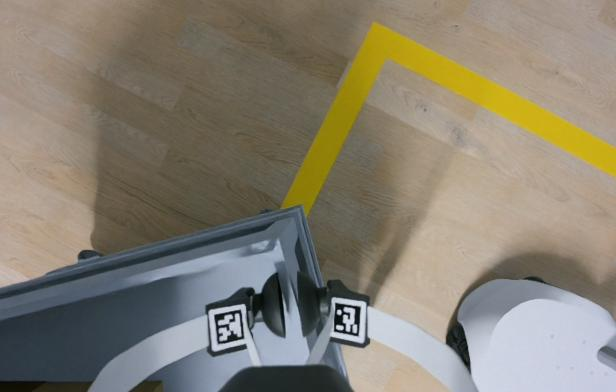

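Scene clock: 740.27 s.
move: r1 moving
r1.base_odometry: x=-0.493 y=+2.125 heading=-2.375
r1.turned_by_wheels: +0.000
r1.turned_by_imu: +0.000
r1.base_tilt: forward=-1.6 right=+1.3
r1.lidar_m: 0.51 0.46 2.65 2.62 1.32 0.96 0.92 0.98 1.37 2.06 2.15 1.94
r1.base_status: translate_m moving
r1.joint_positions: lift_m=+0.970 arm_m=+0.474 wrist_yaw_rad=+0.451 wrist_pitch_rad=+1.564 wrist_roll_rad=+1.569 gripper_m=-0.037
r1.joint_status: not commanded
r1.measured_speeds: translate_m=-0.048 strafe_m=+0.000 rotate_rad=-0.001 lift_m=+0.000 arm_m=+0.000 wrist_yaw_rad=+0.001 wrist_pitch_rad=-0.006 wrist_roll_rad=+0.000
r1.motor_effort: lift_m=+15(15) arm_m=-5(5) wheel_0=-3(5) wheel_1=-6(6) wheel_2=+9(11)
r1.servo_current: wrist_yaw_rad=46(65) wrist_pitch_rad=46(52) wrist_roll_rad=46(65) gripper_m=85(85)
r1.contact_limits: lift_m 0.2; translate_m 0.5
r1.hand_pose: x=+0.6847 y=-0.0779 z=+0.8601 quat_wxyz=(+0.601, +0.377, +0.598, -0.373)
r1.wrist_depth_mm: 1078 1078 1078 1078 1078 1060 1060 / 1078 1060 1060 1060 1060 1078 1042 / 1098 1098 1078 1042 1060 1078 1060 / 1098 1078 1060 1060 1060 1078 1078 / 1078 1078 286 1078 1060 1060 1078 / 290 287 202 195 178 960 854 / 289 153 287 216 175 854 866
r2: as last shown
r2.contact_limits: arm_m 0.6
pictures: none

Scene clock: 744.03 s.
earlier move: r1 done
r1.base_odometry: x=-0.286 y=+2.324 heading=-2.375
r1.turned_by_wheels: -0.001
r1.turned_by_imu: -0.002
r1.base_tilt: forward=-1.6 right=+1.3
r1.lidar_m: 0.55 0.51 2.73 2.54 0.95 0.66 0.64 0.68 0.99 2.07 2.15 2.21
r1.base_status: done
r1.joint_positions: lift_m=+0.970 arm_m=+0.474 wrist_yaw_rad=+0.451 wrist_pitch_rad=+1.568 wrist_roll_rad=+1.569 gripper_m=-0.037
r1.joint_status: not commanded
r1.measured_speeds: all 0
r1.motor_effort: lift_m=+15(15) arm_m=-4(5) wheel_0=-7(11) wheel_1=-5(8) wheel_2=+1(11)
r1.servo_current: wrist_yaw_rad=52(65) wrist_pitch_rad=52(52) wrist_roll_rad=33(65) gripper_m=78(85)
r1.contact_limits: lift_m 0.2; translate_m 0.5
r1.hand_pose: x=+0.6838 y=-0.0783 z=+0.8601 quat_wxyz=(+0.600, +0.376, +0.599, -0.374)
r1.wrist_depth_mm: 1078 1060 1078 1078 1078 1078 1060 / 1060 1078 1078 1060 1060 1078 1098 / 1060 1060 1078 1078 1078 1098 1078 / 1078 1078 1078 1078 1098 1078 1078 / 287 287 287 287 1078 1078 1060 / 289 287 186 197 179 931 878 / 260 152 287 217 1078 854 854
r2.base_odometry: x=-2.992 y=+0.084 heading=-2.918
r2.turned_by_wheels: +0.000
r2.turned_by_imu: +0.001
r2.base_tilt: forward=-0.6 right=+0.0
r2.lidar_m: 1.65 1.71 2.24 3.19 3.28 4.30 - 2.36 1.67 1.55 1.63 1.76
r2.base_status: not commanded
r2.joint_positions: lift_m=+0.840 arm_m=+0.446 wrist_yaw_rad=+1.599 wrist_pitch_rad=+0.001 wrist_roll_rad=+0.000 gripper_m=+0.110
r2.joint_status: not commanded
r2.measured_speeds: all 0
r2.motor_effort: lift_m=+20(21) arm_m=-5(6) wheel_0=+4(4) wheel_1=-3(4) wheel_2=+0(1)
r2.servo_current: wrist_yaw_rad=39(59) wrist_pitch_rad=33(52) wrist_roll_rad=52(65) gripper_m=59(59)
r2.contact_limits: arm_m 0.6
r2.hand_pose: x=+0.6962 y=+0.2908 z=+1.0177 quat_wxyz=(+0.697, +0.000, +0.000, +0.717)
r2.wrist_depth_mm: - - - - - - - / - - - - - - - / - - - - - - - / - - - - - - - / - - - - - - - / - - 199 - 198 - - / - - - - - - -
wait: 3.77 of 6 s (r1 has come to rest)
pictures: r1_head_camera, r1_wrist_camera
Images, in order (width x height): r1_head_camera 420x560, r1_wrist_camera 616x392.

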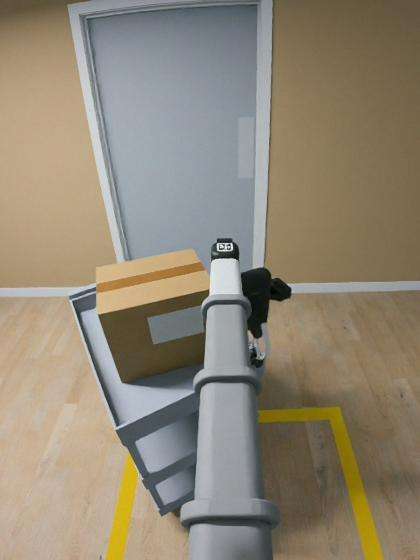

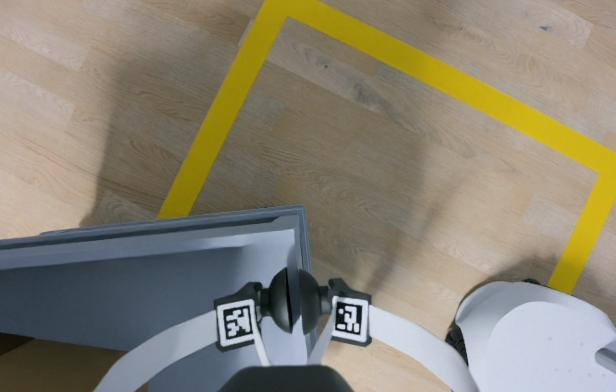

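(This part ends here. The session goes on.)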